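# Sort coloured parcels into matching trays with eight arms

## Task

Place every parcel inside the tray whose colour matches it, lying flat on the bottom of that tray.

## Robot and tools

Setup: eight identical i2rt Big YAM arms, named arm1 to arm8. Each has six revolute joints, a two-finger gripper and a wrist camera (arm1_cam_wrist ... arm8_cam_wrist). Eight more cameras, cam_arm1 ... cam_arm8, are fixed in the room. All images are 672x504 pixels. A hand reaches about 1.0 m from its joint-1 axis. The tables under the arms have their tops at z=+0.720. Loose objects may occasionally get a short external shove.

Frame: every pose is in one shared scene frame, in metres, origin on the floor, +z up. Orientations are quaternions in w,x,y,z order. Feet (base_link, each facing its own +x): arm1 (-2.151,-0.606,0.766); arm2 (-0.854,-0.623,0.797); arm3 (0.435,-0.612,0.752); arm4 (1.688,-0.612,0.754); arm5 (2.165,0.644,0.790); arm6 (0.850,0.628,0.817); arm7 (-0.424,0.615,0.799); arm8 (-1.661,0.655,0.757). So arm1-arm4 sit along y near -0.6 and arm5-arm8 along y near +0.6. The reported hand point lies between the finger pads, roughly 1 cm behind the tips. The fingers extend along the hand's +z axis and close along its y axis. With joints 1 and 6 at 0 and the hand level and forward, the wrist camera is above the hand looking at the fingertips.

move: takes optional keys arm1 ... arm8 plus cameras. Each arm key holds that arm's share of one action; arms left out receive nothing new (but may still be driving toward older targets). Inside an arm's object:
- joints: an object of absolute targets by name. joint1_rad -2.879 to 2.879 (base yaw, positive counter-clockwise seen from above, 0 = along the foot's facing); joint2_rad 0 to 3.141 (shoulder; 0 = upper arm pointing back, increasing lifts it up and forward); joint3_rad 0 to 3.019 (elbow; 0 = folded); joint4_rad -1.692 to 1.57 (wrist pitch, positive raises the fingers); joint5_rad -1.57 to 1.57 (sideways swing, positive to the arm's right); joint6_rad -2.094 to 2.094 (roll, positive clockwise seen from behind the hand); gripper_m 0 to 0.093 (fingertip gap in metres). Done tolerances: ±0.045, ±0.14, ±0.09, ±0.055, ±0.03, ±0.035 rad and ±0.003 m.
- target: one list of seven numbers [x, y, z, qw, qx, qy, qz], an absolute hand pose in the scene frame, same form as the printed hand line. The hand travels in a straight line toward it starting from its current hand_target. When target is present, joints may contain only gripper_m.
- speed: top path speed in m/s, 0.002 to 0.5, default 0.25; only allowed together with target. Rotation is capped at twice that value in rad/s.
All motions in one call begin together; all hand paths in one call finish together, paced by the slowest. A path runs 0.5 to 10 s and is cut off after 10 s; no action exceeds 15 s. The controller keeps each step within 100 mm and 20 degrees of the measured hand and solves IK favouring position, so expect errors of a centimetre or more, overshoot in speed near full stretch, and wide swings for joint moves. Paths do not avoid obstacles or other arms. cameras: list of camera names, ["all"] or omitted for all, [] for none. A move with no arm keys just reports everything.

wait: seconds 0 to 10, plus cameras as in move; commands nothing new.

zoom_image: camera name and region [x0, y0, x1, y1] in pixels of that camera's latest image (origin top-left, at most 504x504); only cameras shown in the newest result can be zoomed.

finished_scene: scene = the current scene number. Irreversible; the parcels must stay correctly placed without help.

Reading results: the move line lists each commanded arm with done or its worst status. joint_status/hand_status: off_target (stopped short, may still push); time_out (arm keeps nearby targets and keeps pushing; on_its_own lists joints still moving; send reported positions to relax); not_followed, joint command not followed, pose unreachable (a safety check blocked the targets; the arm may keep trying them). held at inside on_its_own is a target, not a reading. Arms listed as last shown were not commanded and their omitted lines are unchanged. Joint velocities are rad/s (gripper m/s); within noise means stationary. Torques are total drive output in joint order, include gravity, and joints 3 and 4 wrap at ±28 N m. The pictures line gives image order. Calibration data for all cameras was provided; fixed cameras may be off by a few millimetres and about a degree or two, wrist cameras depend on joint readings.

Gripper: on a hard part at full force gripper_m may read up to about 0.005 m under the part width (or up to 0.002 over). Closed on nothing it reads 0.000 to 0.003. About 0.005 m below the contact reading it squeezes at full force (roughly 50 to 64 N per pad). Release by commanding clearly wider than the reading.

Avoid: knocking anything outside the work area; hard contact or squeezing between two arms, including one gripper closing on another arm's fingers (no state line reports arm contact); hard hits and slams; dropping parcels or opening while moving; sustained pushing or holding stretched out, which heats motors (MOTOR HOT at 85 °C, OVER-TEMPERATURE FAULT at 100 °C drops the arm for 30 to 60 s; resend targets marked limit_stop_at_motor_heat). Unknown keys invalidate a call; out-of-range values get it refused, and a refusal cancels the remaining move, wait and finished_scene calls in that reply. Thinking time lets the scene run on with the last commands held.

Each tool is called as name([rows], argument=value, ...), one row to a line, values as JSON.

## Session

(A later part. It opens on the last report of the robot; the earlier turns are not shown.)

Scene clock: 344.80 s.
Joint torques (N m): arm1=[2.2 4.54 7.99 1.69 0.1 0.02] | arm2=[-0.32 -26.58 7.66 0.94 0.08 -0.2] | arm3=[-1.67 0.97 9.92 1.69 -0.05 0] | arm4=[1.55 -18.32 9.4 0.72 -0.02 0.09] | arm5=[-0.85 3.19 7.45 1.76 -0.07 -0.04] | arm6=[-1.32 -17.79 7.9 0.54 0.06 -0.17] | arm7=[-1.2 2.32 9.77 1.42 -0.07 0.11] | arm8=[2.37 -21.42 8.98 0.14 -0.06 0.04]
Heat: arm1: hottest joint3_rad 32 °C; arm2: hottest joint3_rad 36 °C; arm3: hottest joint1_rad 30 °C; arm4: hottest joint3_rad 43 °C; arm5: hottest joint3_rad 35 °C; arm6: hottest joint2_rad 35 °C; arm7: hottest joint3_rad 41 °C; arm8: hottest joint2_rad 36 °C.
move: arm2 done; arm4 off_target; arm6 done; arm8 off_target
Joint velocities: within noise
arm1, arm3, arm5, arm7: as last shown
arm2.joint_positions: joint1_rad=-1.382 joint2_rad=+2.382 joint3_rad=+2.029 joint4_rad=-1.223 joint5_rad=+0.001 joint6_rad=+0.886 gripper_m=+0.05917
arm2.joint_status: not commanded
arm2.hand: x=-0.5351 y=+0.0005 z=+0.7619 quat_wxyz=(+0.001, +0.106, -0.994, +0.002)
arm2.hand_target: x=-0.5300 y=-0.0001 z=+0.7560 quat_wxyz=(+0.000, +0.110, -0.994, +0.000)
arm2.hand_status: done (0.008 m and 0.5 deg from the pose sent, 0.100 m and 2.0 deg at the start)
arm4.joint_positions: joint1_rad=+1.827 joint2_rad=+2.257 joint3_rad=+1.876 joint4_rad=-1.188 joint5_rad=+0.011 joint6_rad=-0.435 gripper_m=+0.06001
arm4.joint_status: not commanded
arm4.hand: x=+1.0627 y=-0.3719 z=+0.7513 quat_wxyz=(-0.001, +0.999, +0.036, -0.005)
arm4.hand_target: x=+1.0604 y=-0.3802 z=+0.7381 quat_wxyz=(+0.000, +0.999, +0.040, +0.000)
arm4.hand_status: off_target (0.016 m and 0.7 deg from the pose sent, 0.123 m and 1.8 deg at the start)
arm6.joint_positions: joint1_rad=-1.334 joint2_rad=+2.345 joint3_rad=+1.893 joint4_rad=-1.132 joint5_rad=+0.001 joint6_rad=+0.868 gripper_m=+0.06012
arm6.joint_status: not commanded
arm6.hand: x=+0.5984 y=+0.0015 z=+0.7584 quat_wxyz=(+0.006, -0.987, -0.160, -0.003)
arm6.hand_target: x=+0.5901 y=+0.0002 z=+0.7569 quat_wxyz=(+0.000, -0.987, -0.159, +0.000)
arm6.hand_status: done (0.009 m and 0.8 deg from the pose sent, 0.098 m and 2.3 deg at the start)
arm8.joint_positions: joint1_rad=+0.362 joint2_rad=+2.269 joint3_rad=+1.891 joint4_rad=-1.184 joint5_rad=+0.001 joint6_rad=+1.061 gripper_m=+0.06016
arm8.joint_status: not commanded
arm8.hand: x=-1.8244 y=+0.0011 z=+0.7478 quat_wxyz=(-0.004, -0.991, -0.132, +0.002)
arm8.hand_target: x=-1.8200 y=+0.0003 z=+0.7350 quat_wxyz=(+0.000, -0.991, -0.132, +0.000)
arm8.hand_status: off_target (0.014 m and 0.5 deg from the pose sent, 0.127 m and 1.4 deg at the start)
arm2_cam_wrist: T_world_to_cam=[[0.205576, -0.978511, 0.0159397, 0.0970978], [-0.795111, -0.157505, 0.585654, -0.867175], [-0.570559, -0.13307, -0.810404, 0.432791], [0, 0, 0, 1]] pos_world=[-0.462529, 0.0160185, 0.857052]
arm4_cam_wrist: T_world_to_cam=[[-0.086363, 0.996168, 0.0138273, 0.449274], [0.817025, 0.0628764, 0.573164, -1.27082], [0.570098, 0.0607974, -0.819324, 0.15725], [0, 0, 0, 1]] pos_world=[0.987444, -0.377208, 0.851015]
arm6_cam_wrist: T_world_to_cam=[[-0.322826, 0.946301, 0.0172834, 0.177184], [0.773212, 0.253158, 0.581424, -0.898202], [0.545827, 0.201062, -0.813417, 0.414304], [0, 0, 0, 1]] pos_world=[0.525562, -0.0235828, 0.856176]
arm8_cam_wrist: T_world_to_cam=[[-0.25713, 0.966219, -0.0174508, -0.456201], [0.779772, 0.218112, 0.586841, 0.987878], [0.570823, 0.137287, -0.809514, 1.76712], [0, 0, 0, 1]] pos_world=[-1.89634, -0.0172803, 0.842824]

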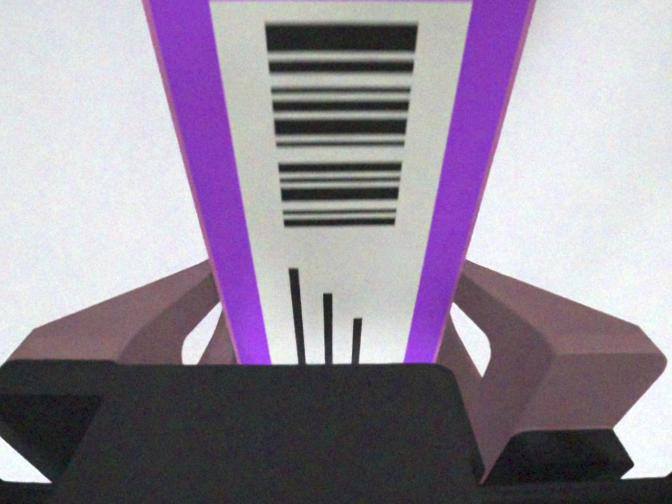

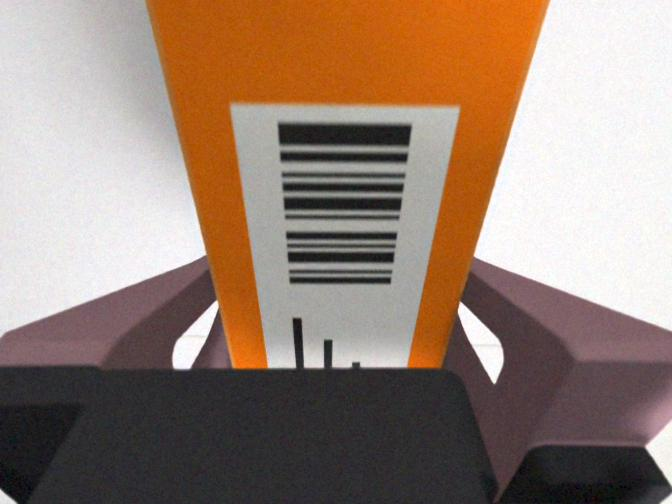

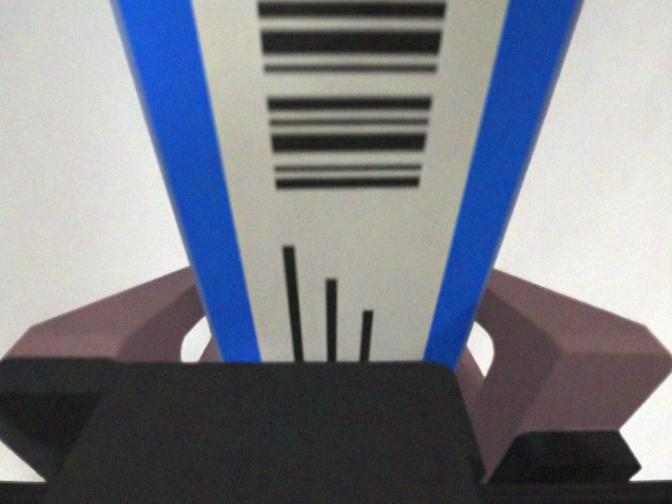

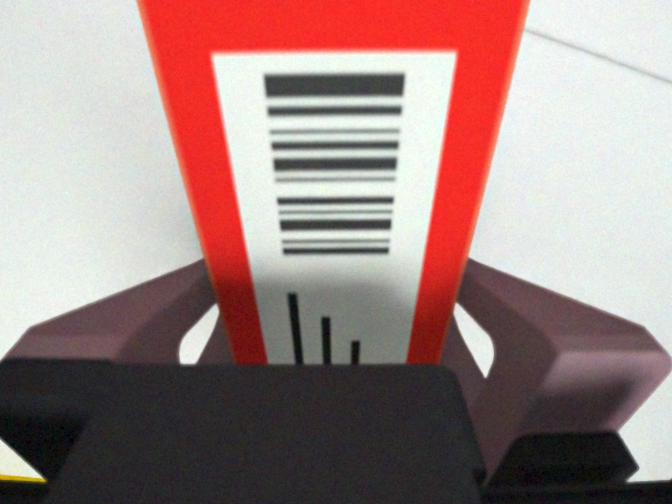

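move(arm2={"target":[-0.53,0.0,0.748,0,0.110,-0.994,0],"speed":0.1}, arm6={"target":[0.59,0.0,0.747,0,-0.987,-0.159,0],"speed":0.1}, cameras=[])

move(arm2={"joints":{"gripper_m":0.092}}, arm4={"joints":{"gripper_m":0.092}}, arm6={"joints":{"gripper_m":0.092}}, arm8={"joints":{"gripper_m":0.092}}, cameras=["arm2_cam_wrist","arm4_cam_wrist","arm6_cam_wrist","arm8_cam_wrist"])

Scene clock: 354.70 s.
Joint torques (N m): arm1=[2.2 4.6 8.05 1.78 0.09 0] | arm2=[-0.32 -25.82 7.27 0.96 0.07 -0.2] | arm3=[-1.73 0.97 9.95 1.7 -0.06 -0.01] | arm4=[1.55 -18.32 9.4 0.72 -0.02 0.09] | arm5=[-0.5 3.14 7.39 1.83 -0.08 -0.05] | arm6=[-1.38 -17.32 7.54 0.55 0.09 -0.16] | arm7=[-1.08 2.37 9.76 1.48 -0.07 0.11] | arm8=[2.08 -21.42 8.92 0.25 -0.04 0.03]
Heat: arm1: hottest joint3_rad 32 °C; arm2: hottest joint2_rad 35 °C; arm3: hottest joint1_rad 30 °C; arm4: hottest joint3_rad 42 °C; arm5: hottest joint3_rad 35 °C; arm6: hottest joint2_rad 35 °C; arm7: hottest joint3_rad 41 °C; arm8: hottest joint2_rad 35 °C.
move: arm2 off_target; arm6 done
Joint velocities: within noise
arm1, arm3, arm4, arm5, arm7, arm8: as last shown
arm2.joint_positions: joint1_rad=-1.382 joint2_rad=+2.385 joint3_rad=+2.029 joint4_rad=-1.209 joint5_rad=+0.001 joint6_rad=+0.886 gripper_m=+0.05917
arm2.joint_status: not commanded
arm2.hand: x=-0.5338 y=+0.0031 z=+0.7601 quat_wxyz=(-0.002, +0.106, -0.994, -0.003)
arm2.hand_target: x=-0.5301 y=-0.0002 z=+0.7482 quat_wxyz=(+0.000, +0.110, -0.994, +0.000)
arm2.hand_status: off_target (0.013 m and 0.6 deg from the pose sent, 0.015 m and 0.5 deg at the start)
arm6.joint_positions: joint1_rad=-1.334 joint2_rad=+2.353 joint3_rad=+1.893 joint4_rad=-1.115 joint5_rad=+0.000 joint6_rad=+0.867 gripper_m=+0.06012
arm6.joint_status: not commanded
arm6.hand: x=+0.5975 y=-0.0009 z=+0.7531 quat_wxyz=(+0.002, -0.987, -0.160, -0.001)
arm6.hand_target: x=+0.5901 y=+0.0002 z=+0.7469 quat_wxyz=(+0.000, -0.987, -0.159, +0.000)
arm6.hand_status: done (0.010 m and 0.3 deg from the pose sent, 0.014 m and 0.7 deg at the start)

Scene clock: 355.33 s.
Joint torques (N m): arm1=[2.32 4.31 8.01 1.73 0.09 0] | arm2=[-0.32 -25.82 7.28 0.96 0.07 -0.2] | arm3=[-1.73 0.97 9.91 1.7 -0.06 0] | arm4=[1.49 -18.32 9.4 0.72 -0.03 0.1] | arm5=[-0.44 2.61 7.51 1.7 -0.06 -0.06] | arm6=[-1.38 -17.44 7.54 0.55 0.08 -0.16] | arm7=[-1.08 2.32 9.78 1.46 -0.07 0.11] | arm8=[2.61 -21.48 8.98 0.17 -0.05 0.04]
Heat: arm1: hottest joint3_rad 32 °C; arm2: hottest joint2_rad 36 °C; arm3: hottest joint1_rad 30 °C; arm4: hottest joint3_rad 42 °C; arm5: hottest joint3_rad 35 °C; arm6: hottest joint2_rad 35 °C; arm7: hottest joint3_rad 41 °C; arm8: hottest joint2_rad 35 °C.
move: arm2 done; arm4 done; arm6 done; arm8 done
Joint velocities: within noise
arm1, arm3, arm5, arm7: as last shown
arm2.joint_positions: joint1_rad=-1.382 joint2_rad=+2.385 joint3_rad=+2.029 joint4_rad=-1.209 joint5_rad=+0.001 joint6_rad=+0.886 gripper_m=+0.09183
arm2.joint_status: all done
arm2.hand: x=-0.5338 y=+0.0031 z=+0.7601 quat_wxyz=(-0.002, +0.106, -0.994, -0.003)
arm2.hand_target: x=-0.5301 y=-0.0002 z=+0.7482 quat_wxyz=(+0.000, +0.110, -0.994, +0.000)
arm2.hand_status: not commanded
arm4.joint_positions: joint1_rad=+1.827 joint2_rad=+2.257 joint3_rad=+1.876 joint4_rad=-1.188 joint5_rad=+0.011 joint6_rad=-0.435 gripper_m=+0.09181
arm4.joint_status: all done
arm4.hand: x=+1.0628 y=-0.3719 z=+0.7513 quat_wxyz=(-0.001, +0.999, +0.036, -0.005)
arm4.hand_target: x=+1.0604 y=-0.3802 z=+0.7381 quat_wxyz=(+0.000, +0.999, +0.040, +0.000)
arm4.hand_status: not commanded
arm6.joint_positions: joint1_rad=-1.334 joint2_rad=+2.353 joint3_rad=+1.893 joint4_rad=-1.115 joint5_rad=+0.000 joint6_rad=+0.867 gripper_m=+0.09178
arm6.joint_status: all done
arm6.hand: x=+0.5974 y=-0.0011 z=+0.7531 quat_wxyz=(+0.002, -0.987, -0.160, -0.001)
arm6.hand_target: x=+0.5901 y=+0.0002 z=+0.7469 quat_wxyz=(+0.000, -0.987, -0.159, +0.000)
arm6.hand_status: not commanded
arm8.joint_positions: joint1_rad=+0.362 joint2_rad=+2.269 joint3_rad=+1.891 joint4_rad=-1.184 joint5_rad=+0.001 joint6_rad=+1.061 gripper_m=+0.09183
arm8.joint_status: all done
arm8.hand: x=-1.8244 y=+0.0011 z=+0.7478 quat_wxyz=(-0.004, -0.991, -0.132, +0.002)
arm8.hand_target: x=-1.8200 y=+0.0003 z=+0.7350 quat_wxyz=(+0.000, -0.991, -0.132, +0.000)
arm8.hand_status: not commanded
arm2_cam_wrist: T_world_to_cam=[[0.205952, -0.978535, 0.00730972, 0.106193], [-0.797994, -0.163621, 0.580029, -0.861894], [-0.566382, -0.125291, -0.814563, 0.437759], [0, 0, 0, 1]] pos_world=[-0.461718, 0.0177369, 0.85573]
arm4_cam_wrist: T_world_to_cam=[[-0.0863762, 0.996162, 0.0141744, 0.448992], [0.816949, 0.0626794, 0.573294, -1.27087], [0.570205, 0.0610987, -0.819227, 0.157094], [0, 0, 0, 1]] pos_world=[0.987444, -0.377209, 0.850915]
arm6_cam_wrist: T_world_to_cam=[[-0.323091, 0.946317, 0.00983676, 0.185125], [0.775009, 0.258609, 0.576613, -0.891094], [0.543115, 0.193922, -0.816958, 0.415296], [0, 0, 0, 1]] pos_world=[0.524864, -0.0252768, 0.851274]
arm8_cam_wrist: T_world_to_cam=[[-0.25713, 0.966219, -0.0174508, -0.456201], [0.779772, 0.218112, 0.586841, 0.987878], [0.570823, 0.137287, -0.809514, 1.76712], [0, 0, 0, 1]] pos_world=[-1.89634, -0.0172803, 0.842824]

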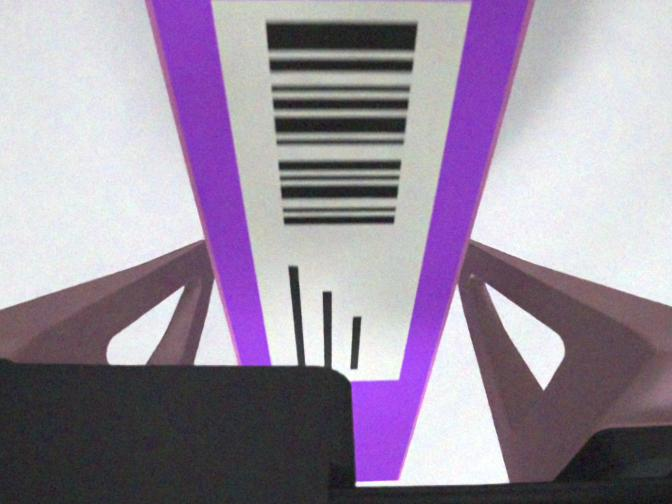

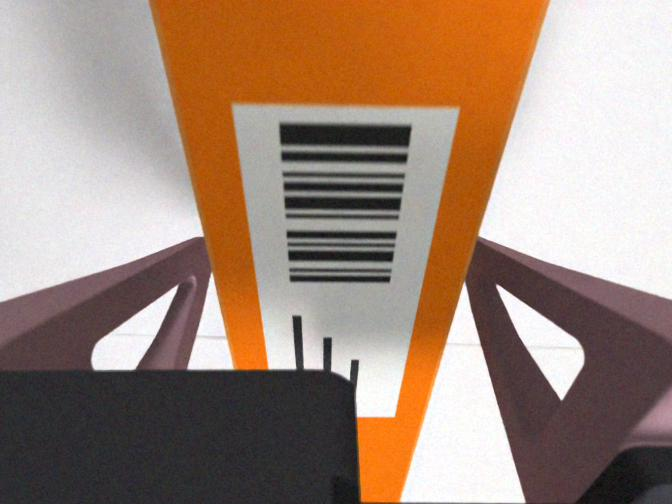

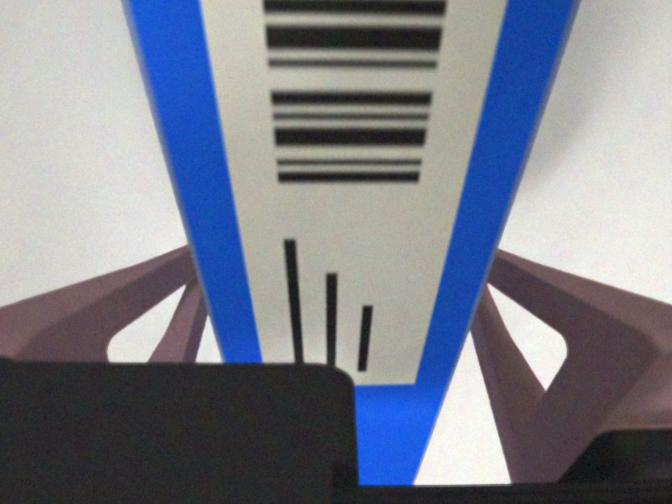

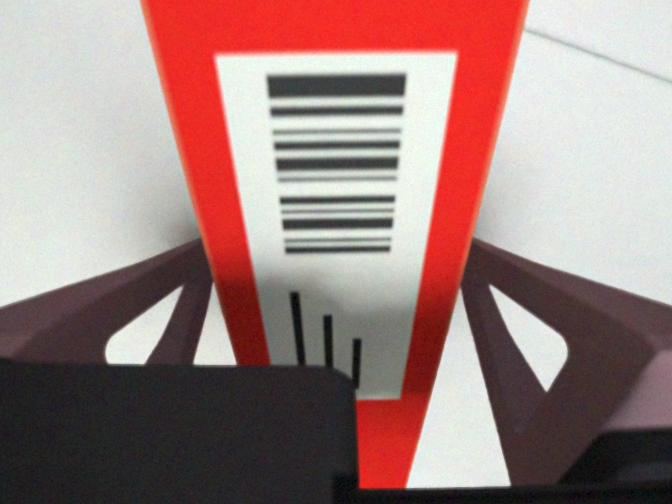

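move(arm2={"target":[-0.53,0.0,0.89,0,0.110,-0.994,0]}, arm4={"target":[1.06,-0.375,0.89,0,0.999,0.04,0]}, arm6={"target":[0.59,-0.002,0.89,0,-0.987,-0.159,0]}, arm8={"target":[-1.82,0.0,0.89,0,-0.991,-0.132,0]}, cameras=[])

move(arm2={"joints":{"joint2_rad":0.9,"joint3_rad":1.1,"joint4_rad":-1.62}}, arm4={"joints":{"joint2_rad":0.9,"joint3_rad":1.1,"joint4_rad":-1.62}}, arm6={"joints":{"joint2_rad":0.9,"joint3_rad":1.1,"joint4_rad":-1.62}}, arm8={"joints":{"joint2_rad":0.9,"joint3_rad":1.1,"joint4_rad":-1.62}}, arm1={"joints":{"joint1_rad":1.5}}, arm7={"joints":{"joint1_rad":-1.11}}, cameras=["cam_arm3","cam_arm7","cam_arm8"])

move(arm1={"target":[-1.824,0.001,0.89,0,-0.132,0.991,0],"speed":0.3}, arm7={"target":[-0.534,0.003,0.89,0,0.994,0.106,0],"speed":0.3}, arm3={"target":[0.5975,-0.001,0.89,0,-0.160,0.987,0],"speed":0.3}, cameras=["arm1_cam_wrist","arm3_cam_wrist","arm7_cam_wrist"])

Scene clock: 395.27 s.
Joint torques (N m): arm1=[2.26 4.42 7.92 1.68 0.11 0] | arm2=[-0.32 -25.23 11.73 0.06 0.08 -0.2] | arm3=[-1.55 0.97 9.91 1.72 -0.06 -0.01] | arm4=[1.2 -17.85 14.74 -0.38 -0.04 0.06] | arm5=[-0.5 3.19 7.43 1.87 -0.1 -0.06] | arm6=[-1.32 -18.32 12.18 -0.28 0.1 -0.15] | arm7=[-1.2 2.14 9.83 1.46 -0.07 0.11] | arm8=[2.37 -21.25 13.87 -0.68 -0.07 0.02]
Heat: arm1: hottest joint3_rad 33 °C; arm2: hottest joint2_rad 42 °C; arm3: hottest joint1_rad 30 °C; arm4: hottest joint2_rad 40 °C; arm5: hottest joint3_rad 35 °C; arm6: hottest joint2_rad 37 °C; arm7: hottest joint3_rad 41 °C; arm8: hottest joint2_rad 36 °C.
move: arm2 off_target; arm4 off_target; arm6 off_target; arm8 off_target
Joint velocities: within noise
arm1, arm3, arm5, arm7: as last shown
arm2.joint_positions: joint1_rad=-1.382 joint2_rad=+2.270 joint3_rad=+2.148 joint4_rad=-1.470 joint5_rad=+0.001 joint6_rad=+0.886 gripper_m=+0.09192
arm2.joint_status: not commanded
arm2.hand: x=-0.5391 y=-0.0076 z=+0.8821 quat_wxyz=(+0.006, +0.106, -0.994, +0.009)
arm2.hand_target: x=-0.5302 y=-0.0005 z=+0.8900 quat_wxyz=(+0.000, +0.110, -0.994, +0.000)
arm2.hand_status: off_target (0.014 m and 1.3 deg from the pose sent, 0.130 m and 0.6 deg at the start)
arm4.joint_positions: joint1_rad=+1.827 joint2_rad=+2.151 joint3_rad=+2.043 joint4_rad=-1.494 joint5_rad=+0.011 joint6_rad=-0.435 gripper_m=+0.09190
arm4.joint_status: not commanded
arm4.hand: x=+1.0747 y=-0.3745 z=+0.8815 quat_wxyz=(+0.006, +0.999, +0.037, +0.011)
arm4.hand_target: x=+1.0607 y=-0.3754 z=+0.8901 quat_wxyz=(+0.000, +0.999, +0.040, -0.001)
arm4.hand_status: off_target (0.017 m and 1.5 deg from the pose sent, 0.139 m and 0.7 deg at the start; pose on its path clipped on 3 of 46 steps)
arm6.joint_positions: joint1_rad=-1.334 joint2_rad=+2.230 joint3_rad=+1.983 joint4_rad=-1.372 joint5_rad=+0.000 joint6_rad=+0.867 gripper_m=+0.09188
arm6.joint_status: not commanded
arm6.hand: x=+0.6020 y=+0.0104 z=+0.8665 quat_wxyz=(+0.021, -0.987, -0.160, -0.012)
arm6.hand_target: x=+0.5904 y=-0.0009 z=+0.8902 quat_wxyz=(+0.000, -0.987, -0.159, +0.000)
arm6.hand_status: off_target (0.029 m and 2.8 deg from the pose sent, 0.137 m and 0.3 deg at the start; pose on its path clipped on 3 of 46 steps)
arm8.joint_positions: joint1_rad=+0.362 joint2_rad=+2.160 joint3_rad=+2.059 joint4_rad=-1.493 joint5_rad=+0.001 joint6_rad=+1.062 gripper_m=+0.09192
arm8.joint_status: not commanded
arm8.hand: x=-1.8217 y=+0.0122 z=+0.8814 quat_wxyz=(+0.011, -0.991, -0.132, -0.004)
arm8.hand_target: x=-1.8199 y=+0.0006 z=+0.8900 quat_wxyz=(+0.000, -0.991, -0.132, +0.000)
arm8.hand_status: off_target (0.015 m and 1.3 deg from the pose sent, 0.142 m and 0.5 deg at the start; pose on its path clipped on 5 of 46 steps)

Scene clock: 397.23 s.
Joint torques (N m): arm1=[0.67 4.37 7.88 1.72 0.08 0.04] | arm2=[-0.32 -4.37 8.01 0.61 0.08 -0.21] | arm3=[-1.73 1.2 9.88 1.72 -0.05 0] | arm4=[0.85 -2.78 9.54 0.32 -0.04 0.07] | arm5=[-0.03 3.08 7.32 1.8 -0.1 -0.03] | arm6=[-1.32 -2.32 8.76 0.23 0.1 -0.16] | arm7=[0.62 2.26 9.81 1.47 -0.08 0.11] | arm8=[2.32 -3.55 9.02 -0.13 -0.07 0.02]
Heat: arm1: hottest joint3_rad 33 °C; arm2: hottest joint2_rad 42 °C; arm3: hottest joint1_rad 30 °C; arm4: hottest joint2_rad 40 °C; arm5: hottest joint3_rad 35 °C; arm6: hottest joint2_rad 37 °C; arm7: hottest joint3_rad 41 °C; arm8: hottest joint2_rad 37 °C.
move: arm1 done; arm2 done; arm4 done; arm6 done; arm7 done; arm8 done
Joint velocities: within noise
arm1.joint_positions: joint1_rad=+1.512 joint2_rad=+0.521 joint3_rad=+1.431 joint4_rad=-1.508 joint5_rad=+0.032 joint6_rad=-0.133 gripper_m=+0.09398
arm1.joint_status: all done
arm1.hand: x=-2.0714 y=-0.4572 z=+1.3058 quat_wxyz=(-0.420, +0.503, -0.729, -0.198)
arm1.hand_target: x=-2.0712 y=-0.4608 z=+1.3137 quat_wxyz=(-0.429, +0.496, -0.728, -0.200)
arm1.hand_status: not commanded
arm2.joint_positions: joint1_rad=-1.382 joint2_rad=+0.902 joint3_rad=+1.104 joint4_rad=-1.616 joint5_rad=+0.001 joint6_rad=+0.885 gripper_m=+0.09192
arm2.joint_status: all done
arm2.hand: x=-0.7385 y=-0.3982 z=+1.1009 quat_wxyz=(-0.043, +0.106, -0.991, -0.066)
arm2.hand_target: x=-0.7379 y=-0.4010 z=+1.0998 quat_wxyz=(-0.042, +0.110, -0.991, -0.063)
arm2.hand_status: not commanded
arm3, arm5: as last shown
arm4.joint_positions: joint1_rad=+1.827 joint2_rad=+0.906 joint3_rad=+1.110 joint4_rad=-1.615 joint5_rad=+0.011 joint6_rad=-0.435 gripper_m=+0.09190
arm4.joint_status: all done
arm4.hand: x=+1.4538 y=-0.5158 z=+1.0609 quat_wxyz=(-0.032, +0.996, +0.035, -0.078)
arm4.hand_target: x=+1.4568 y=-0.5192 z=+1.0577 quat_wxyz=(-0.030, +0.996, +0.039, -0.073)
arm4.hand_status: not commanded
arm6.joint_positions: joint1_rad=-1.334 joint2_rad=+0.906 joint3_rad=+1.098 joint4_rad=-1.616 joint5_rad=+0.000 joint6_rad=+0.867 gripper_m=+0.09188
arm6.joint_status: all done
arm6.hand: x=+0.7559 y=+0.3940 z=+1.1172 quat_wxyz=(-0.063, -0.984, -0.160, +0.038)
arm6.hand_target: x=+0.7544 y=+0.3966 z=+1.1194 quat_wxyz=(-0.064, -0.984, -0.159, +0.040)
arm6.hand_status: not commanded
arm7.joint_positions: joint1_rad=-1.119 joint2_rad=+0.496 joint3_rad=+1.379 joint4_rad=-1.460 joint5_rad=-0.022 joint6_rad=+0.046 gripper_m=+0.09397
arm7.joint_status: all done
arm7.hand: x=-0.4519 y=+0.4461 z=+1.3303 quat_wxyz=(-0.318, -0.687, -0.550, +0.353)
arm7.hand_target: x=-0.4499 y=+0.4486 z=+1.3403 quat_wxyz=(-0.327, -0.680, -0.549, +0.360)
arm7.hand_status: not commanded
arm8.joint_positions: joint1_rad=+0.362 joint2_rad=+0.910 joint3_rad=+1.107 joint4_rad=-1.616 joint5_rad=+0.001 joint6_rad=+1.062 gripper_m=+0.09193
arm8.joint_status: all done
arm8.hand: x=-1.7232 y=+0.4084 z=+1.0606 quat_wxyz=(-0.071, -0.988, -0.132, +0.029)
arm8.hand_target: x=-1.7205 y=+0.4117 z=+1.0599 quat_wxyz=(-0.071, -0.988, -0.132, +0.027)
arm8.hand_status: not commanded

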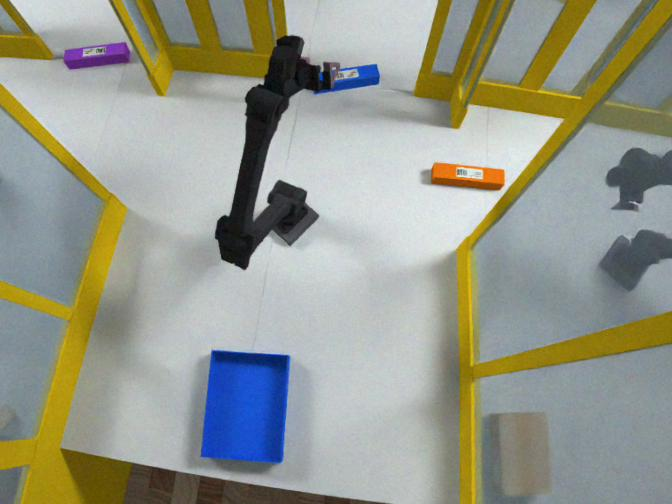

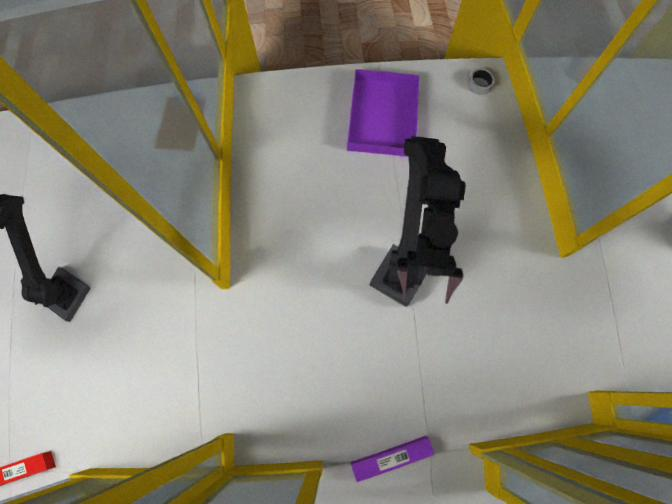

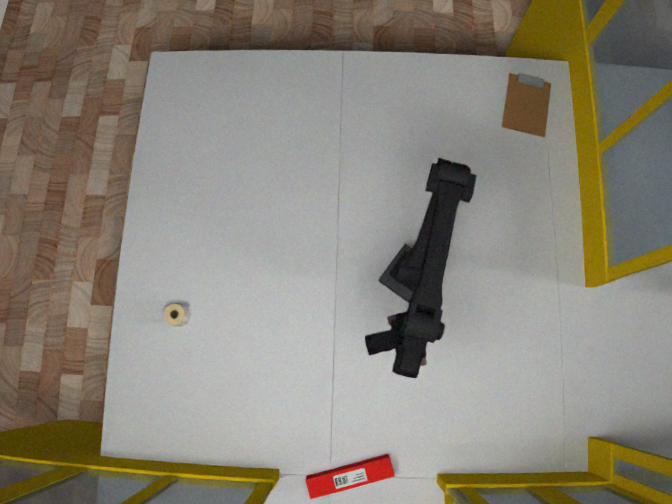

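Scene clock: 401.07 s.
Joint torques (N m): arm1=[0.44 -19.72 12.4 -0.18 0.06 0.05] | arm2=[-0.32 -4.37 8.01 0.61 0.08 -0.21] | arm3=[-1.73 -21.95 13.78 -0.39 -0.18 0.12] | arm4=[0.85 -2.78 9.54 0.32 -0.04 0.06] | arm5=[-0.38 2.9 7.39 1.83 -0.11 -0.01] | arm6=[-1.32 -2.32 8.76 0.21 0.1 -0.16] | arm7=[-1.03 -15.74 14.5 -0.43 -0.11 0.21] | arm8=[2.61 -3.9 9.01 -0.1 -0.05 0.01]
Heat: arm1: hottest joint3_rad 33 °C; arm2: hottest joint2_rad 40 °C; arm3: hottest joint3_rad 31 °C; arm4: hottest joint3_rad 41 °C; arm5: hottest joint3_rad 35 °C; arm6: hottest joint2_rad 37 °C; arm7: hottest joint3_rad 41 °C; arm8: hottest joint2_rad 37 °C.
move: arm1 off_target; arm3 off_target; arm7 off_target
Joint velocities: within noise
arm1.joint_positions: joint1_rad=+1.508 joint2_rad=+2.195 joint3_rad=+2.125 joint4_rad=-1.507 joint5_rad=-0.005 joint6_rad=+0.800 gripper_m=+0.09398
arm1.joint_status: not commanded
arm1.hand: x=-1.8351 y=-0.0059 z=+0.8863 quat_wxyz=(+0.003, +0.141, -0.990, +0.007)
arm1.hand_target: x=-1.8241 y=+0.0004 z=+0.8900 quat_wxyz=(+0.000, +0.132, -0.991, -0.001)
arm1.hand_status: off_target (0.014 m and 1.4 deg from the pose sent, 0.666 m and 75.9 deg at the start)
arm2, arm4, arm5, arm6, arm8: as last shown
arm3.joint_positions: joint1_rad=-1.209 joint2_rad=+2.044 joint3_rad=+1.842 joint4_rad=-1.418 joint5_rad=+0.000 joint6_rad=+0.972 gripper_m=+0.09397
arm3.joint_status: not commanded
arm3.hand: x=+0.5869 y=-0.0144 z=+0.8707 quat_wxyz=(+0.007, +0.174, -0.984, +0.020)
arm3.hand_target: x=+0.5973 y=-0.0022 z=+0.8902 quat_wxyz=(+0.000, +0.160, -0.987, -0.001)
arm3.hand_status: off_target (0.026 m and 2.9 deg from the pose sent, 0.606 m and 90.7 deg at the start)
arm7.joint_positions: joint1_rad=-1.101 joint2_rad=+2.019 joint3_rad=+1.706 joint4_rad=-1.289 joint5_rad=+0.002 joint6_rad=+1.171 gripper_m=+0.09397
arm7.joint_status: not commanded
arm7.hand: x=-0.5266 y=+0.0206 z=+0.8765 quat_wxyz=(+0.017, -0.993, -0.114, -0.003)
arm7.hand_target: x=-0.5338 y=+0.0040 z=+0.8902 quat_wxyz=(-0.001, -0.994, -0.106, +0.000)
arm7.hand_status: off_target (0.023 m and 2.2 deg from the pose sent, 0.630 m and 84.3 deg at the start)
arm1_cam_wrist: T_world_to_cam=[[0.264767, -0.964281, 0.00782887, 0.474323], [-0.786269, -0.211175, 0.580678, -1.95409], [-0.558283, -0.1599, -0.814096, -0.177306], [0, 0, 0, 1]] pos_world=[-1.76101, 0.0163752, 0.98664]
arm3_cam_wrist: T_world_to_cam=[[0.338784, -0.939743, 0.0459247, -0.25353], [-0.76317, -0.245925, 0.597573, -0.0700587], [-0.55027, -0.237496, -0.800499, 1.14049], [0, 0, 0, 1]] pos_world=[0.660001, 0.0153798, 0.966466]
arm7_cam_wrist: T_world_to_cam=[[-0.242481, 0.969064, 0.0460331, -0.191151], [0.797119, 0.171961, 0.578819, -0.0846922], [0.552997, 0.177046, -0.814156, 1.12242], [0, 0, 0, 1]] pos_world=[-0.599533, 0.0010822, 0.971642]

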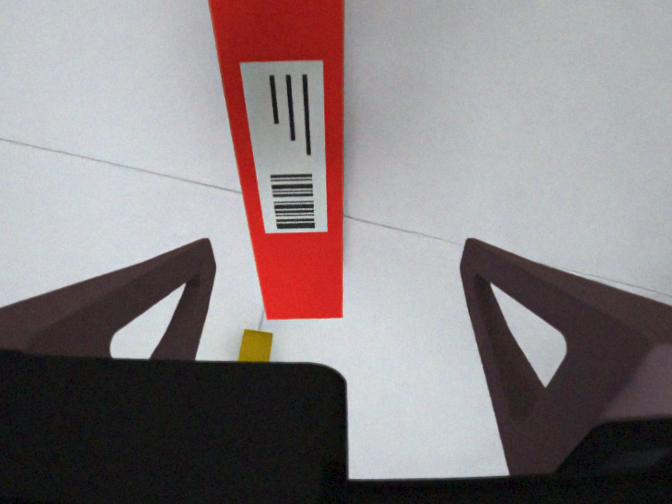

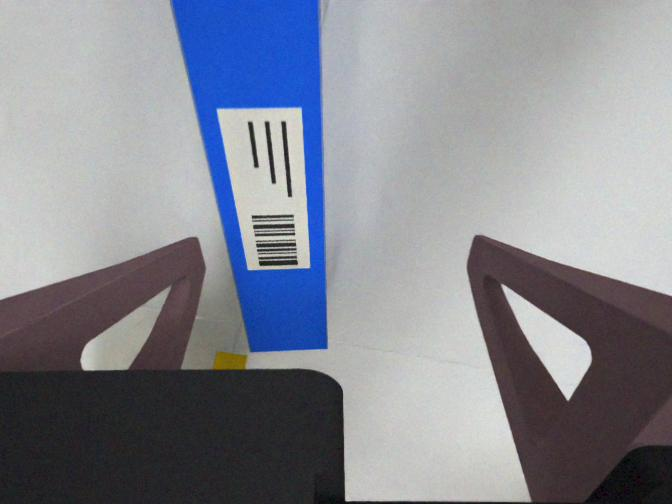

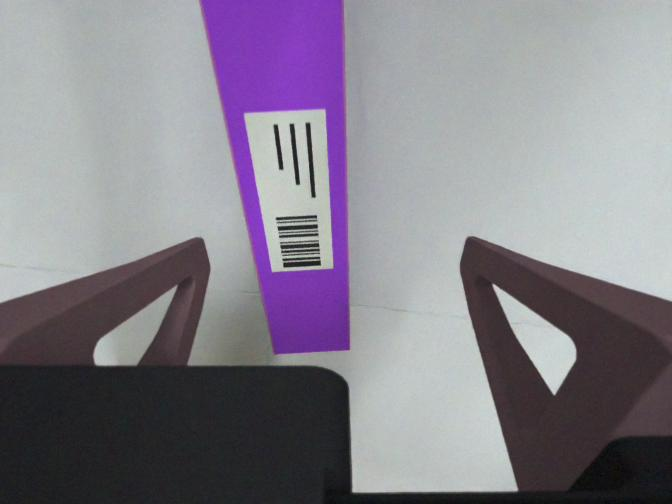

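move(arm1={"target":[-1.843,0.024,0.83,0,-0.132,0.991,0]}, arm3={"target":[0.561,0.019,0.83,0,-0.165,0.9863,0]}, arm7={"target":[-0.497,-0.005,0.83,0,0.991,0.131,0]}, cameras=["arm1_cam_wrist","arm3_cam_wrist","arm7_cam_wrist"])

Scene clock: 434.33 s.
Joint torques (N m): arm1=[1.55 -20.42 9.25 0.65 0.06 0.09] | arm2=[-0.32 -4.37 8.01 0.61 0.08 -0.21] | arm3=[-0.32 -22.3 9.69 0.57 -0.15 0.16] | arm4=[0.91 -2.78 9.54 0.32 -0.04 0.06] | arm5=[-0.09 2.84 7.51 2 -0.09 -0.05] | arm6=[-1.32 -2.32 8.76 0.23 0.1 -0.16] | arm7=[-0.44 -16.09 8.95 0.42 -0.09 0.2] | arm8=[2.55 -3.72 8.96 -0.1 -0.05 0.02]
Heat: arm1: hottest joint3_rad 40 °C; arm2: hottest joint2_rad 35 °C; arm3: hottest joint3_rad 33 °C; arm4: hottest joint3_rad 42 °C; arm5: hottest joint3_rad 36 °C; arm6: hottest joint2_rad 34 °C; arm7: hottest joint3_rad 44 °C; arm8: hottest joint2_rad 34 °C.
move: arm1 off_target; arm3 done; arm7 done
Joint velocities: within noise
arm1.joint_positions: joint1_rad=+1.530 joint2_rad=+2.267 joint3_rad=+2.125 joint4_rad=-1.425 joint5_rad=-0.005 joint6_rad=+0.841 gripper_m=+0.09398
arm1.joint_status: not commanded
arm1.hand: x=-1.8401 y=+0.0169 z=+0.8381 quat_wxyz=(+0.000, +0.132, -0.991, +0.002)
arm1.hand_target: x=-1.8431 y=+0.0238 z=+0.8300 quat_wxyz=(+0.000, +0.132, -0.991, +0.000)
arm1.hand_status: off_target (0.011 m and 0.3 deg from the pose sent, 0.064 m and 1.4 deg at the start)
arm2, arm4, arm6, arm8: as last shown
arm3.joint_positions: joint1_rad=-1.163 joint2_rad=+2.113 joint3_rad=+1.842 joint4_rad=-1.328 joint5_rad=-0.002 joint6_rad=+1.025 gripper_m=+0.09397
arm3.joint_status: not commanded
arm3.hand: x=+0.5633 y=+0.0112 z=+0.8280 quat_wxyz=(+0.003, +0.171, -0.985, +0.010)
arm3.hand_target: x=+0.5611 y=+0.0188 z=+0.8300 quat_wxyz=(+0.000, +0.165, -0.986, +0.000)
arm3.hand_status: done (0.008 m and 1.4 deg from the pose sent, 0.059 m and 2.6 deg at the start)
arm5.joint_positions: joint1_rad=+0.539 joint2_rad=+0.625 joint3_rad=+1.427 joint4_rad=-1.371 joint5_rad=+0.119 joint6_rad=-0.097 gripper_m=+0.09397
arm5.joint_status: not commanded
arm5.hand: x=+1.9393 y=+0.5988 z=+1.3388 quat_wxyz=(-0.011, +0.867, +0.137, -0.480)
arm5.hand_target: x=+1.9418 y=+0.5979 z=+1.3513 quat_wxyz=(-0.008, +0.859, +0.137, -0.492)
arm5.hand_status: not commanded
arm7.joint_positions: joint1_rad=-1.047 joint2_rad=+2.084 joint3_rad=+1.706 joint4_rad=-1.188 joint5_rad=+0.001 joint6_rad=+1.182 gripper_m=+0.09397
arm7.joint_status: not commanded
arm7.hand: x=-0.4965 y=-0.0041 z=+0.8381 quat_wxyz=(-0.001, -0.991, -0.136, +0.001)
arm7.hand_target: x=-0.4971 y=-0.0049 z=+0.8300 quat_wxyz=(+0.000, -0.991, -0.131, +0.000)
arm7.hand_status: done (0.008 m and 0.6 deg from the pose sent, 0.061 m and 2.8 deg at the start)
arm1_cam_wrist: T_world_to_cam=[[0.247101, -0.96899, -0.000182393, 0.472277], [-0.792774, -0.202272, 0.574975, -1.93256], [-0.557181, -0.141932, -0.818171, -0.210617], [0, 0, 0, 1]] pos_world=[-1.76614, 0.0368347, 0.938939]
arm3_cam_wrist: T_world_to_cam=[[0.331865, -0.942877, 0.0291312, -0.201662], [-0.767898, -0.252083, 0.588886, -0.0463969], [-0.547904, -0.217801, -0.807691, 1.10385], [0, 0, 0, 1]] pos_world=[0.636103, 0.0385813, 0.92477]
arm7_cam_wrist: T_world_to_cam=[[-0.284256, 0.958671, 0.0121838, -0.150511], [0.791048, 0.227336, 0.567945, -0.075999], [0.541702, 0.17108, -0.822976, 1.08071], [0, 0, 0, 1]] pos_world=[-0.568088, -0.02332, 0.934396]

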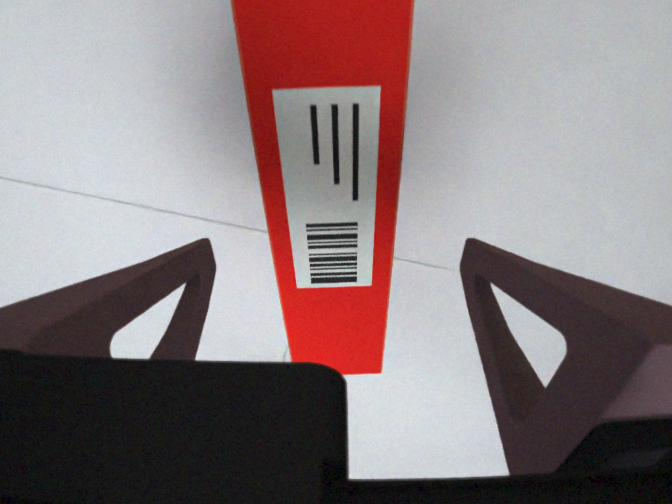

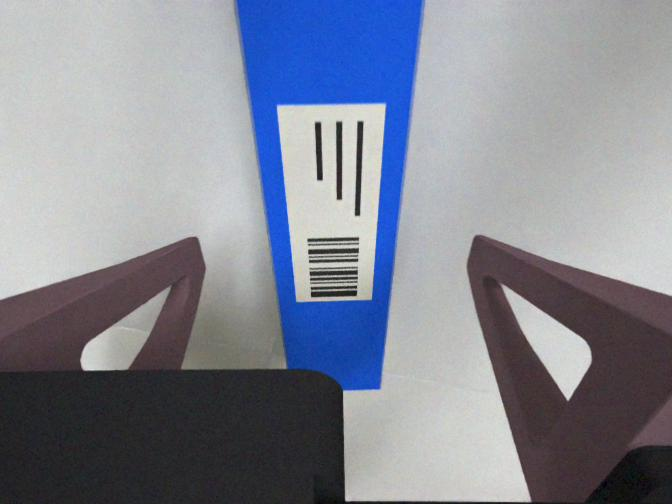

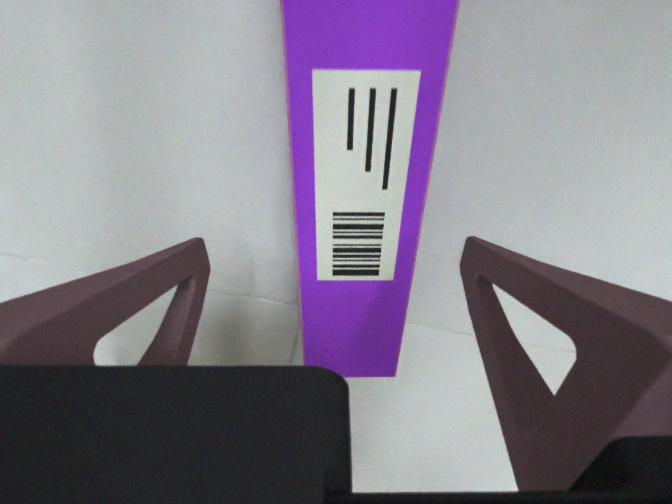

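move(arm1={"target":[-1.843,0.022,0.742,0,-0.132,0.991,0],"speed":0.15}, arm3={"target":[0.561,0.019,0.747,0,-0.165,0.9863,0],"speed":0.15}, arm7={"target":[-0.500,0.006,0.745,0,0.991,0.131,0],"speed":0.15}, cameras=["arm1_cam_wrist","arm3_cam_wrist","arm7_cam_wrist"])

Scene clock: 446.97 s.
Joint torques (N m): arm1=[1.73 -20.6 8.13 0.59 0.04 0.06] | arm2=[-0.32 -4.37 8.01 0.61 0.08 -0.21] | arm3=[-0.26 -23.06 8.8 0.53 -0.14 0.13] | arm4=[0.91 -2.78 9.54 0.32 -0.04 0.06] | arm5=[-0.5 3.49 7.28 1.77 -0.07 -0.05] | arm6=[-1.32 -2.37 8.76 0.21 0.1 -0.16] | arm7=[-1.03 -16.44 7.88 0.49 -0.08 0.14] | arm8=[2.49 -3.49 9.1 -0.08 -0.06 0.02]
Heat: arm1: hottest joint3_rad 39 °C; arm2: hottest joint2_rad 34 °C; arm3: hottest joint2_rad 33 °C; arm4: hottest joint3_rad 43 °C; arm5: hottest joint3_rad 36 °C; arm6: hottest joint3_rad 34 °C; arm7: hottest joint3_rad 43 °C; arm8: hottest joint2_rad 33 °C.
move: arm1 off_target; arm3 done; arm7 done
Joint velocities: within noise
arm1.joint_positions: joint1_rad=+1.530 joint2_rad=+2.335 joint3_rad=+2.021 joint4_rad=-1.243 joint5_rad=-0.005 joint6_rad=+0.841 gripper_m=+0.09398
arm1.joint_status: not commanded
arm1.hand: x=-1.8383 y=+0.0191 z=+0.7533 quat_wxyz=(-0.002, +0.132, -0.991, -0.001)
arm1.hand_target: x=-1.8430 y=+0.0219 z=+0.7422 quat_wxyz=(+0.000, +0.132, -0.991, +0.000)
arm1.hand_status: off_target (0.013 m and 0.3 deg from the pose sent, 0.096 m and 0.3 deg at the start)
arm2, arm4, arm5, arm6, arm8: as last shown
arm3.joint_positions: joint1_rad=-1.163 joint2_rad=+2.195 joint3_rad=+1.754 joint4_rad=-1.156 joint5_rad=-0.002 joint6_rad=+1.026 gripper_m=+0.09397
arm3.joint_status: not commanded
arm3.hand: x=+0.5639 y=+0.0124 z=+0.7453 quat_wxyz=(+0.002, +0.170, -0.985, +0.009)
arm3.hand_target: x=+0.5611 y=+0.0190 z=+0.7472 quat_wxyz=(+0.000, +0.165, -0.986, +0.000)
arm3.hand_status: done (0.007 m and 1.3 deg from the pose sent, 0.081 m and 1.4 deg at the start)
arm7.joint_positions: joint1_rad=-1.047 joint2_rad=+2.168 joint3_rad=+1.603 joint4_rad=-1.000 joint5_rad=+0.001 joint6_rad=+1.182 gripper_m=+0.09397
arm7.joint_status: not commanded
arm7.hand: x=-0.4956 y=+0.0045 z=+0.7523 quat_wxyz=(-0.001, -0.991, -0.136, +0.001)
arm7.hand_target: x=-0.5000 y=+0.0061 z=+0.7451 quat_wxyz=(+0.000, -0.991, -0.131, +0.000)
arm7.hand_status: done (0.009 m and 0.6 deg from the pose sent, 0.094 m and 0.6 deg at the start)
arm1_cam_wrist: T_world_to_cam=[[0.246829, -0.969035, -0.00676247, 0.478397], [-0.795071, -0.206497, 0.570281, -1.88259], [-0.554019, -0.135385, -0.821422, -0.270513], [0, 0, 0, 1]] pos_world=[-1.76475, 0.0382101, 0.854637]
arm3_cam_wrist: T_world_to_cam=[[0.330816, -0.943304, 0.0271716, -0.196177], [-0.768419, -0.252546, 0.588008, 0.00404818], [-0.547808, -0.215401, -0.808399, 1.03813], [0, 0, 0, 1]] pos_world=[0.636703, 0.0395812, 0.84217]
arm7_cam_wrist: T_world_to_cam=[[-0.283887, 0.95878, 0.0121873, -0.157342], [0.791117, 0.227024, 0.567973, -0.0299487], [0.541794, 0.170882, -0.822957, 1.00816], [0, 0, 0, 1]] pos_world=[-0.567187, -0.0146205, 0.848596]

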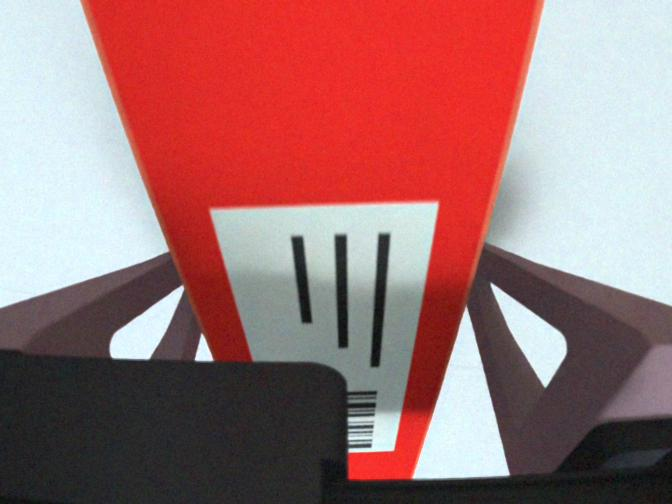

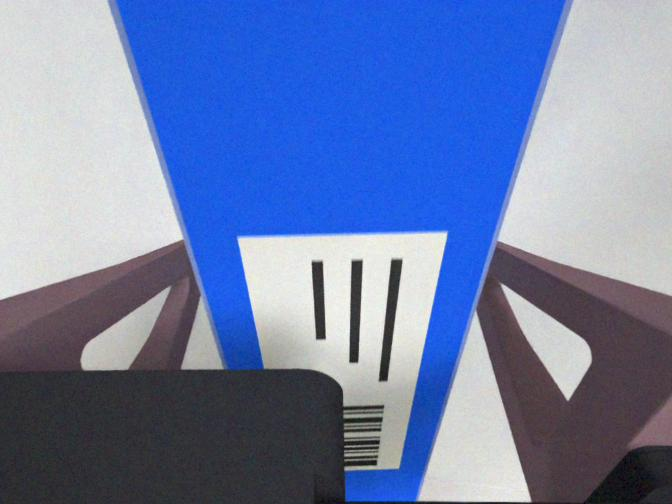

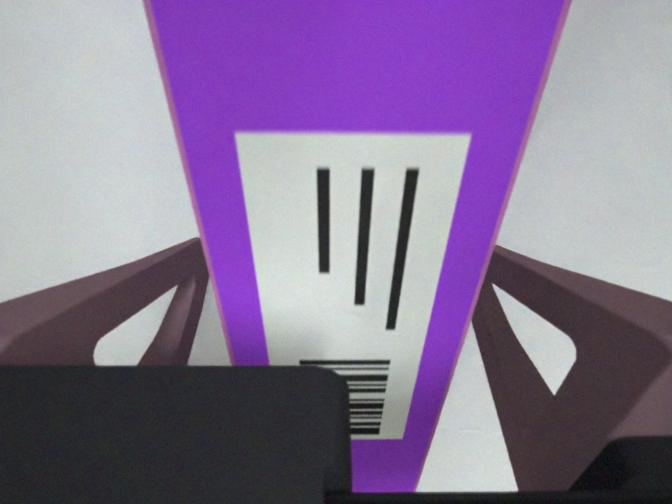

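move(arm1={"joints":{"gripper_m":0.052}}, arm3={"joints":{"gripper_m":0.052}}, arm7={"joints":{"gripper_m":0.052}}, cameras=[])

move(arm1={"target":[-1.843,0.022,0.87,0,-0.132,0.991,0],"speed":0.15}, arm3={"target":[0.561,0.019,0.87,0,-0.165,0.9863,0],"speed":0.15}, arm7={"target":[-0.500,0.006,0.87,0,0.991,0.131,0],"speed":0.15}, cameras=[])

move(arm1={"joints":{"joint2_rad":1.2,"joint3_rad":1.25,"joint4_rad":-1.62}}, arm3={"joints":{"joint2_rad":1.2,"joint3_rad":1.25,"joint4_rad":-1.62}}, arm7={"joints":{"joint2_rad":1.2,"joint3_rad":1.25,"joint4_rad":-1.62}}, cameras=["cam_arm1","cam_arm3","cam_arm5","cam_arm7"])

Scene clock: 461.13 s.
Joint torques (N m): arm1=[1.26 -21.19 8.05 0.66 0.09 0.08] | arm2=[-0.32 -4.37 8.01 0.61 0.08 -0.21] | arm3=[-0.15 -23 8.88 0.54 -0.14 0.13] | arm4=[0.91 -2.78 9.54 0.32 -0.04 0.06] | arm5=[-0.38 2.84 7.38 1.92 -0.09 -0.04] | arm6=[-1.32 -2.37 8.77 0.23 0.1 -0.16] | arm7=[-0.97 -16.38 7.97 0.53 -0.08 0.12] | arm8=[2.2 -3.84 9.06 -0.08 -0.05 0.01]
Heat: arm1: hottest joint3_rad 37 °C; arm2: hottest joint3_rad 34 °C; arm3: hottest joint2_rad 33 °C; arm4: hottest joint3_rad 43 °C; arm5: hottest joint3_rad 36 °C; arm6: hottest joint3_rad 34 °C; arm7: hottest joint3_rad 42 °C; arm8: hottest joint2_rad 32 °C.
move: arm1 off_target; arm3 off_target; arm7 off_target
Joint velocities: within noise
arm1.joint_positions: joint1_rad=+1.530 joint2_rad=+2.335 joint3_rad=+2.021 joint4_rad=-1.243 joint5_rad=-0.005 joint6_rad=+0.841 gripper_m=+0.05947
arm1.joint_status: gripper_m off_target (ended at +0.05950, target +0.05200)
arm1.hand: x=-1.8384 y=+0.0191 z=+0.7533 quat_wxyz=(-0.002, +0.132, -0.991, -0.001)
arm1.hand_target: x=-1.8430 y=+0.0218 z=+0.7422 quat_wxyz=(+0.000, +0.132, -0.991, +0.000)
arm1.hand_status: not commanded
arm2, arm4, arm5, arm6, arm8: as last shown
arm3.joint_positions: joint1_rad=-1.163 joint2_rad=+2.195 joint3_rad=+1.754 joint4_rad=-1.155 joint5_rad=-0.002 joint6_rad=+1.026 gripper_m=+0.05889
arm3.joint_status: gripper_m off_target (ended at +0.05892, target +0.05200)
arm3.hand: x=+0.5639 y=+0.0125 z=+0.7453 quat_wxyz=(+0.002, +0.170, -0.985, +0.009)
arm3.hand_target: x=+0.5611 y=+0.0190 z=+0.7472 quat_wxyz=(+0.000, +0.165, -0.986, +0.000)
arm3.hand_status: not commanded
arm7.joint_positions: joint1_rad=-1.047 joint2_rad=+2.168 joint3_rad=+1.603 joint4_rad=-1.000 joint5_rad=+0.001 joint6_rad=+1.182 gripper_m=+0.06058
arm7.joint_status: gripper_m off_target (ended at +0.06061, target +0.05200)
arm7.hand: x=-0.4956 y=+0.0045 z=+0.7523 quat_wxyz=(-0.001, -0.991, -0.136, +0.001)
arm7.hand_target: x=-0.5000 y=+0.0061 z=+0.7451 quat_wxyz=(+0.000, -0.991, -0.131, +0.000)
arm7.hand_status: not commanded

Scene clock: 462.83 s.
Joint torques (N m): arm1=[1.61 -20.89 12.27 -0.21 0.08 0.05] | arm2=[-0.32 -4.37 8.01 0.61 0.08 -0.21] | arm3=[-0.38 -24.41 13.64 -0.5 -0.14 0.11] | arm4=[0.91 -2.78 9.54 0.34 -0.04 0.07] | arm5=[-0.26 2.84 7.47 1.83 -0.06 -0.05] | arm6=[-1.32 -2.37 8.75 0.24 0.1 -0.16] | arm7=[-1.14 -17.2 14.04 -0.43 -0.08 0.14] | arm8=[2.61 -3.9 9.06 -0.14 -0.06 0.02]
Heat: arm1: hottest joint3_rad 37 °C; arm2: hottest joint3_rad 34 °C; arm3: hottest joint2_rad 33 °C; arm4: hottest joint3_rad 43 °C; arm5: hottest joint3_rad 36 °C; arm6: hottest joint3_rad 34 °C; arm7: hottest joint3_rad 42 °C; arm8: hottest joint2_rad 32 °C.
move: arm1 off_target; arm3 off_target; arm7 off_target
Joint velocities: within noise
arm1.joint_positions: joint1_rad=+1.530 joint2_rad=+2.248 joint3_rad=+2.144 joint4_rad=-1.486 joint5_rad=-0.005 joint6_rad=+0.841 gripper_m=+0.05947
arm1.joint_status: not commanded
arm1.hand: x=-1.8442 y=+0.0093 z=+0.8584 quat_wxyz=(+0.007, +0.132, -0.991, +0.012)
arm1.hand_target: x=-1.8433 y=+0.0214 z=+0.8700 quat_wxyz=(+0.000, +0.132, -0.991, -0.001)
arm1.hand_status: off_target (0.017 m and 1.6 deg from the pose sent, 0.117 m and 0.3 deg at the start)
arm2, arm4, arm5, arm6, arm8: as last shown
arm3.joint_positions: joint1_rad=-1.163 joint2_rad=+2.109 joint3_rad=+1.856 joint4_rad=-1.391 joint5_rad=-0.002 joint6_rad=+1.026 gripper_m=+0.05890
arm3.joint_status: not commanded
arm3.hand: x=+0.5611 y=+0.0011 z=+0.8362 quat_wxyz=(+0.011, +0.170, -0.985, +0.031)
arm3.hand_target: x=+0.5608 y=+0.0172 z=+0.8702 quat_wxyz=(+0.000, +0.165, -0.986, +0.000)
arm3.hand_status: off_target (0.038 m and 3.8 deg from the pose sent, 0.125 m and 1.2 deg at the start)
arm7.joint_positions: joint1_rad=-1.047 joint2_rad=+2.038 joint3_rad=+1.643 joint4_rad=-1.231 joint5_rad=+0.001 joint6_rad=+1.182 gripper_m=+0.06058
arm7.joint_status: not commanded
arm7.hand: x=-0.4929 y=+0.0270 z=+0.8432 quat_wxyz=(+0.028, -0.990, -0.136, -0.006)
arm7.hand_target: x=-0.4999 y=+0.0075 z=+0.8704 quat_wxyz=(+0.000, -0.991, -0.131, +0.000)
arm7.hand_status: off_target (0.035 m and 3.4 deg from the pose sent, 0.118 m and 0.6 deg at the start)

Scene clock: 464.50 s.
Joint torques (N m): arm1=[1.79 -7.82 7.98 0.01 0.06 0.06] | arm2=[-0.32 -4.37 8.01 0.61 0.08 -0.21] | arm3=[-0.21 -9.93 9.46 -0.08 -0.15 0.11] | arm4=[0.85 -2.84 9.54 0.31 -0.03 0.06] | arm5=[0.15 2.84 7.24 1.81 -0.1 -0.07] | arm6=[-1.26 -2.32 8.77 0.23 0.1 -0.16] | arm7=[-1.14 -6.83 9.18 -0.21 -0.07 0.12] | arm8=[2.43 -3.72 9.01 -0.08 -0.07 0.01]
Heat: arm1: hottest joint3_rad 37 °C; arm2: hottest joint3_rad 34 °C; arm3: hottest joint2_rad 33 °C; arm4: hottest joint3_rad 43 °C; arm5: hottest joint3_rad 36 °C; arm6: hottest joint3_rad 34 °C; arm7: hottest joint3_rad 42 °C; arm8: hottest joint2_rad 32 °C.
move: arm1 done; arm3 done; arm7 done
Joint velocities: arm1=[within noise] | arm2=[within noise] | arm3=[within noise] | arm4=[within noise] | arm5=[within noise] | arm6=[-0.005 -0.005 -0.007 -0.007 -0.037 -0.183 0] | arm7=[within noise] | arm8=[within noise]
arm1.joint_positions: joint1_rad=+1.530 joint2_rad=+1.208 joint3_rad=+1.259 joint4_rad=-1.614 joint5_rad=-0.005 joint6_rad=+0.841 gripper_m=+0.05947
arm1.joint_status: all done
arm1.hand: x=-2.0029 y=-0.3042 z=+1.0454 quat_wxyz=(-0.001, +0.132, -0.991, +0.001)
arm1.hand_target: x=-2.0071 y=-0.3074 z=+1.0447 quat_wxyz=(+0.002, +0.132, -0.991, +0.003)
arm1.hand_status: not commanded
arm2, arm4, arm5, arm6, arm8: as last shown
arm3.joint_positions: joint1_rad=-1.163 joint2_rad=+1.208 joint3_rad=+1.246 joint4_rad=-1.614 joint5_rad=-0.002 joint6_rad=+1.026 gripper_m=+0.05889
arm3.joint_status: all done
arm3.hand: x=+0.5006 y=-0.2888 z=+1.0314 quat_wxyz=(-0.001, +0.170, -0.985, -0.001)
arm3.hand_target: x=+0.4983 y=-0.2902 z=+1.0352 quat_wxyz=(-0.001, +0.165, -0.986, -0.004)
arm3.hand_status: not commanded
arm7.joint_positions: joint1_rad=-1.047 joint2_rad=+1.197 joint3_rad=+1.260 joint4_rad=-1.612 joint5_rad=+0.001 joint6_rad=+1.182 gripper_m=+0.06058
arm7.joint_status: all done
arm7.hand: x=-0.4628 y=+0.2830 z=+1.0843 quat_wxyz=(-0.009, -0.991, -0.136, +0.003)
arm7.hand_target: x=-0.4648 y=+0.2871 z=+1.0797 quat_wxyz=(+0.001, -0.991, -0.131, +0.000)
arm7.hand_status: not commanded

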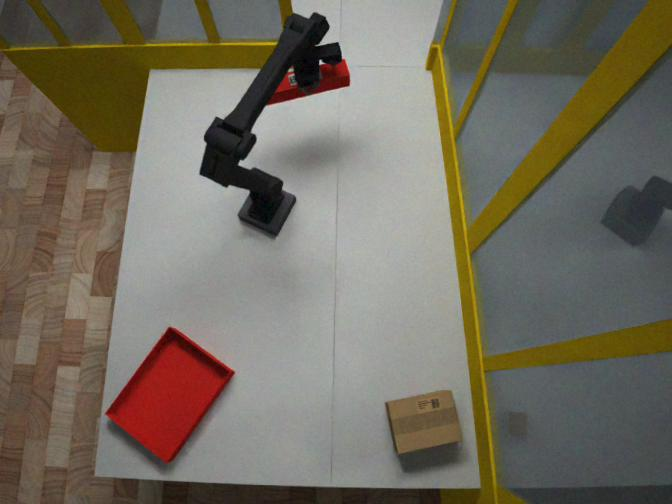

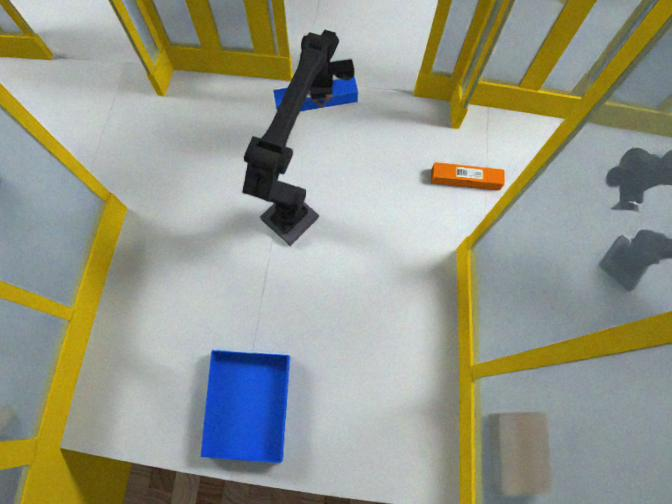

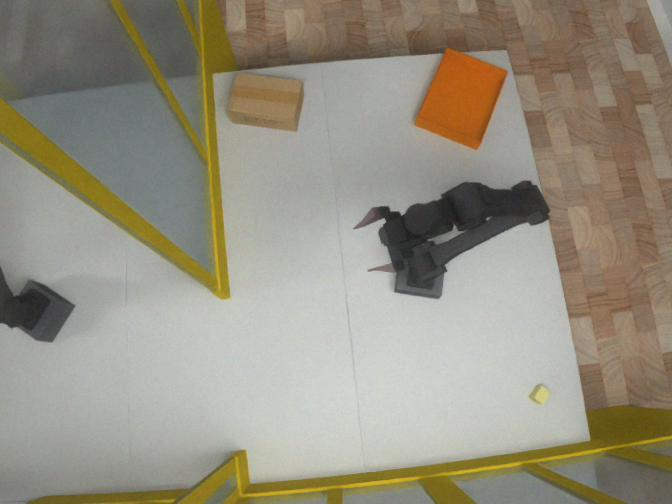

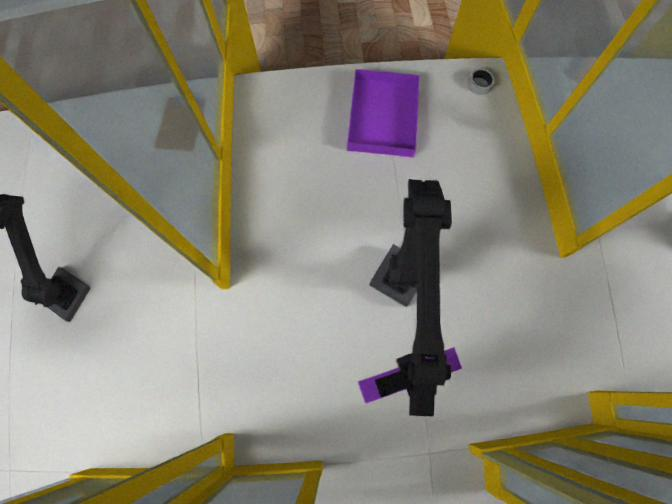

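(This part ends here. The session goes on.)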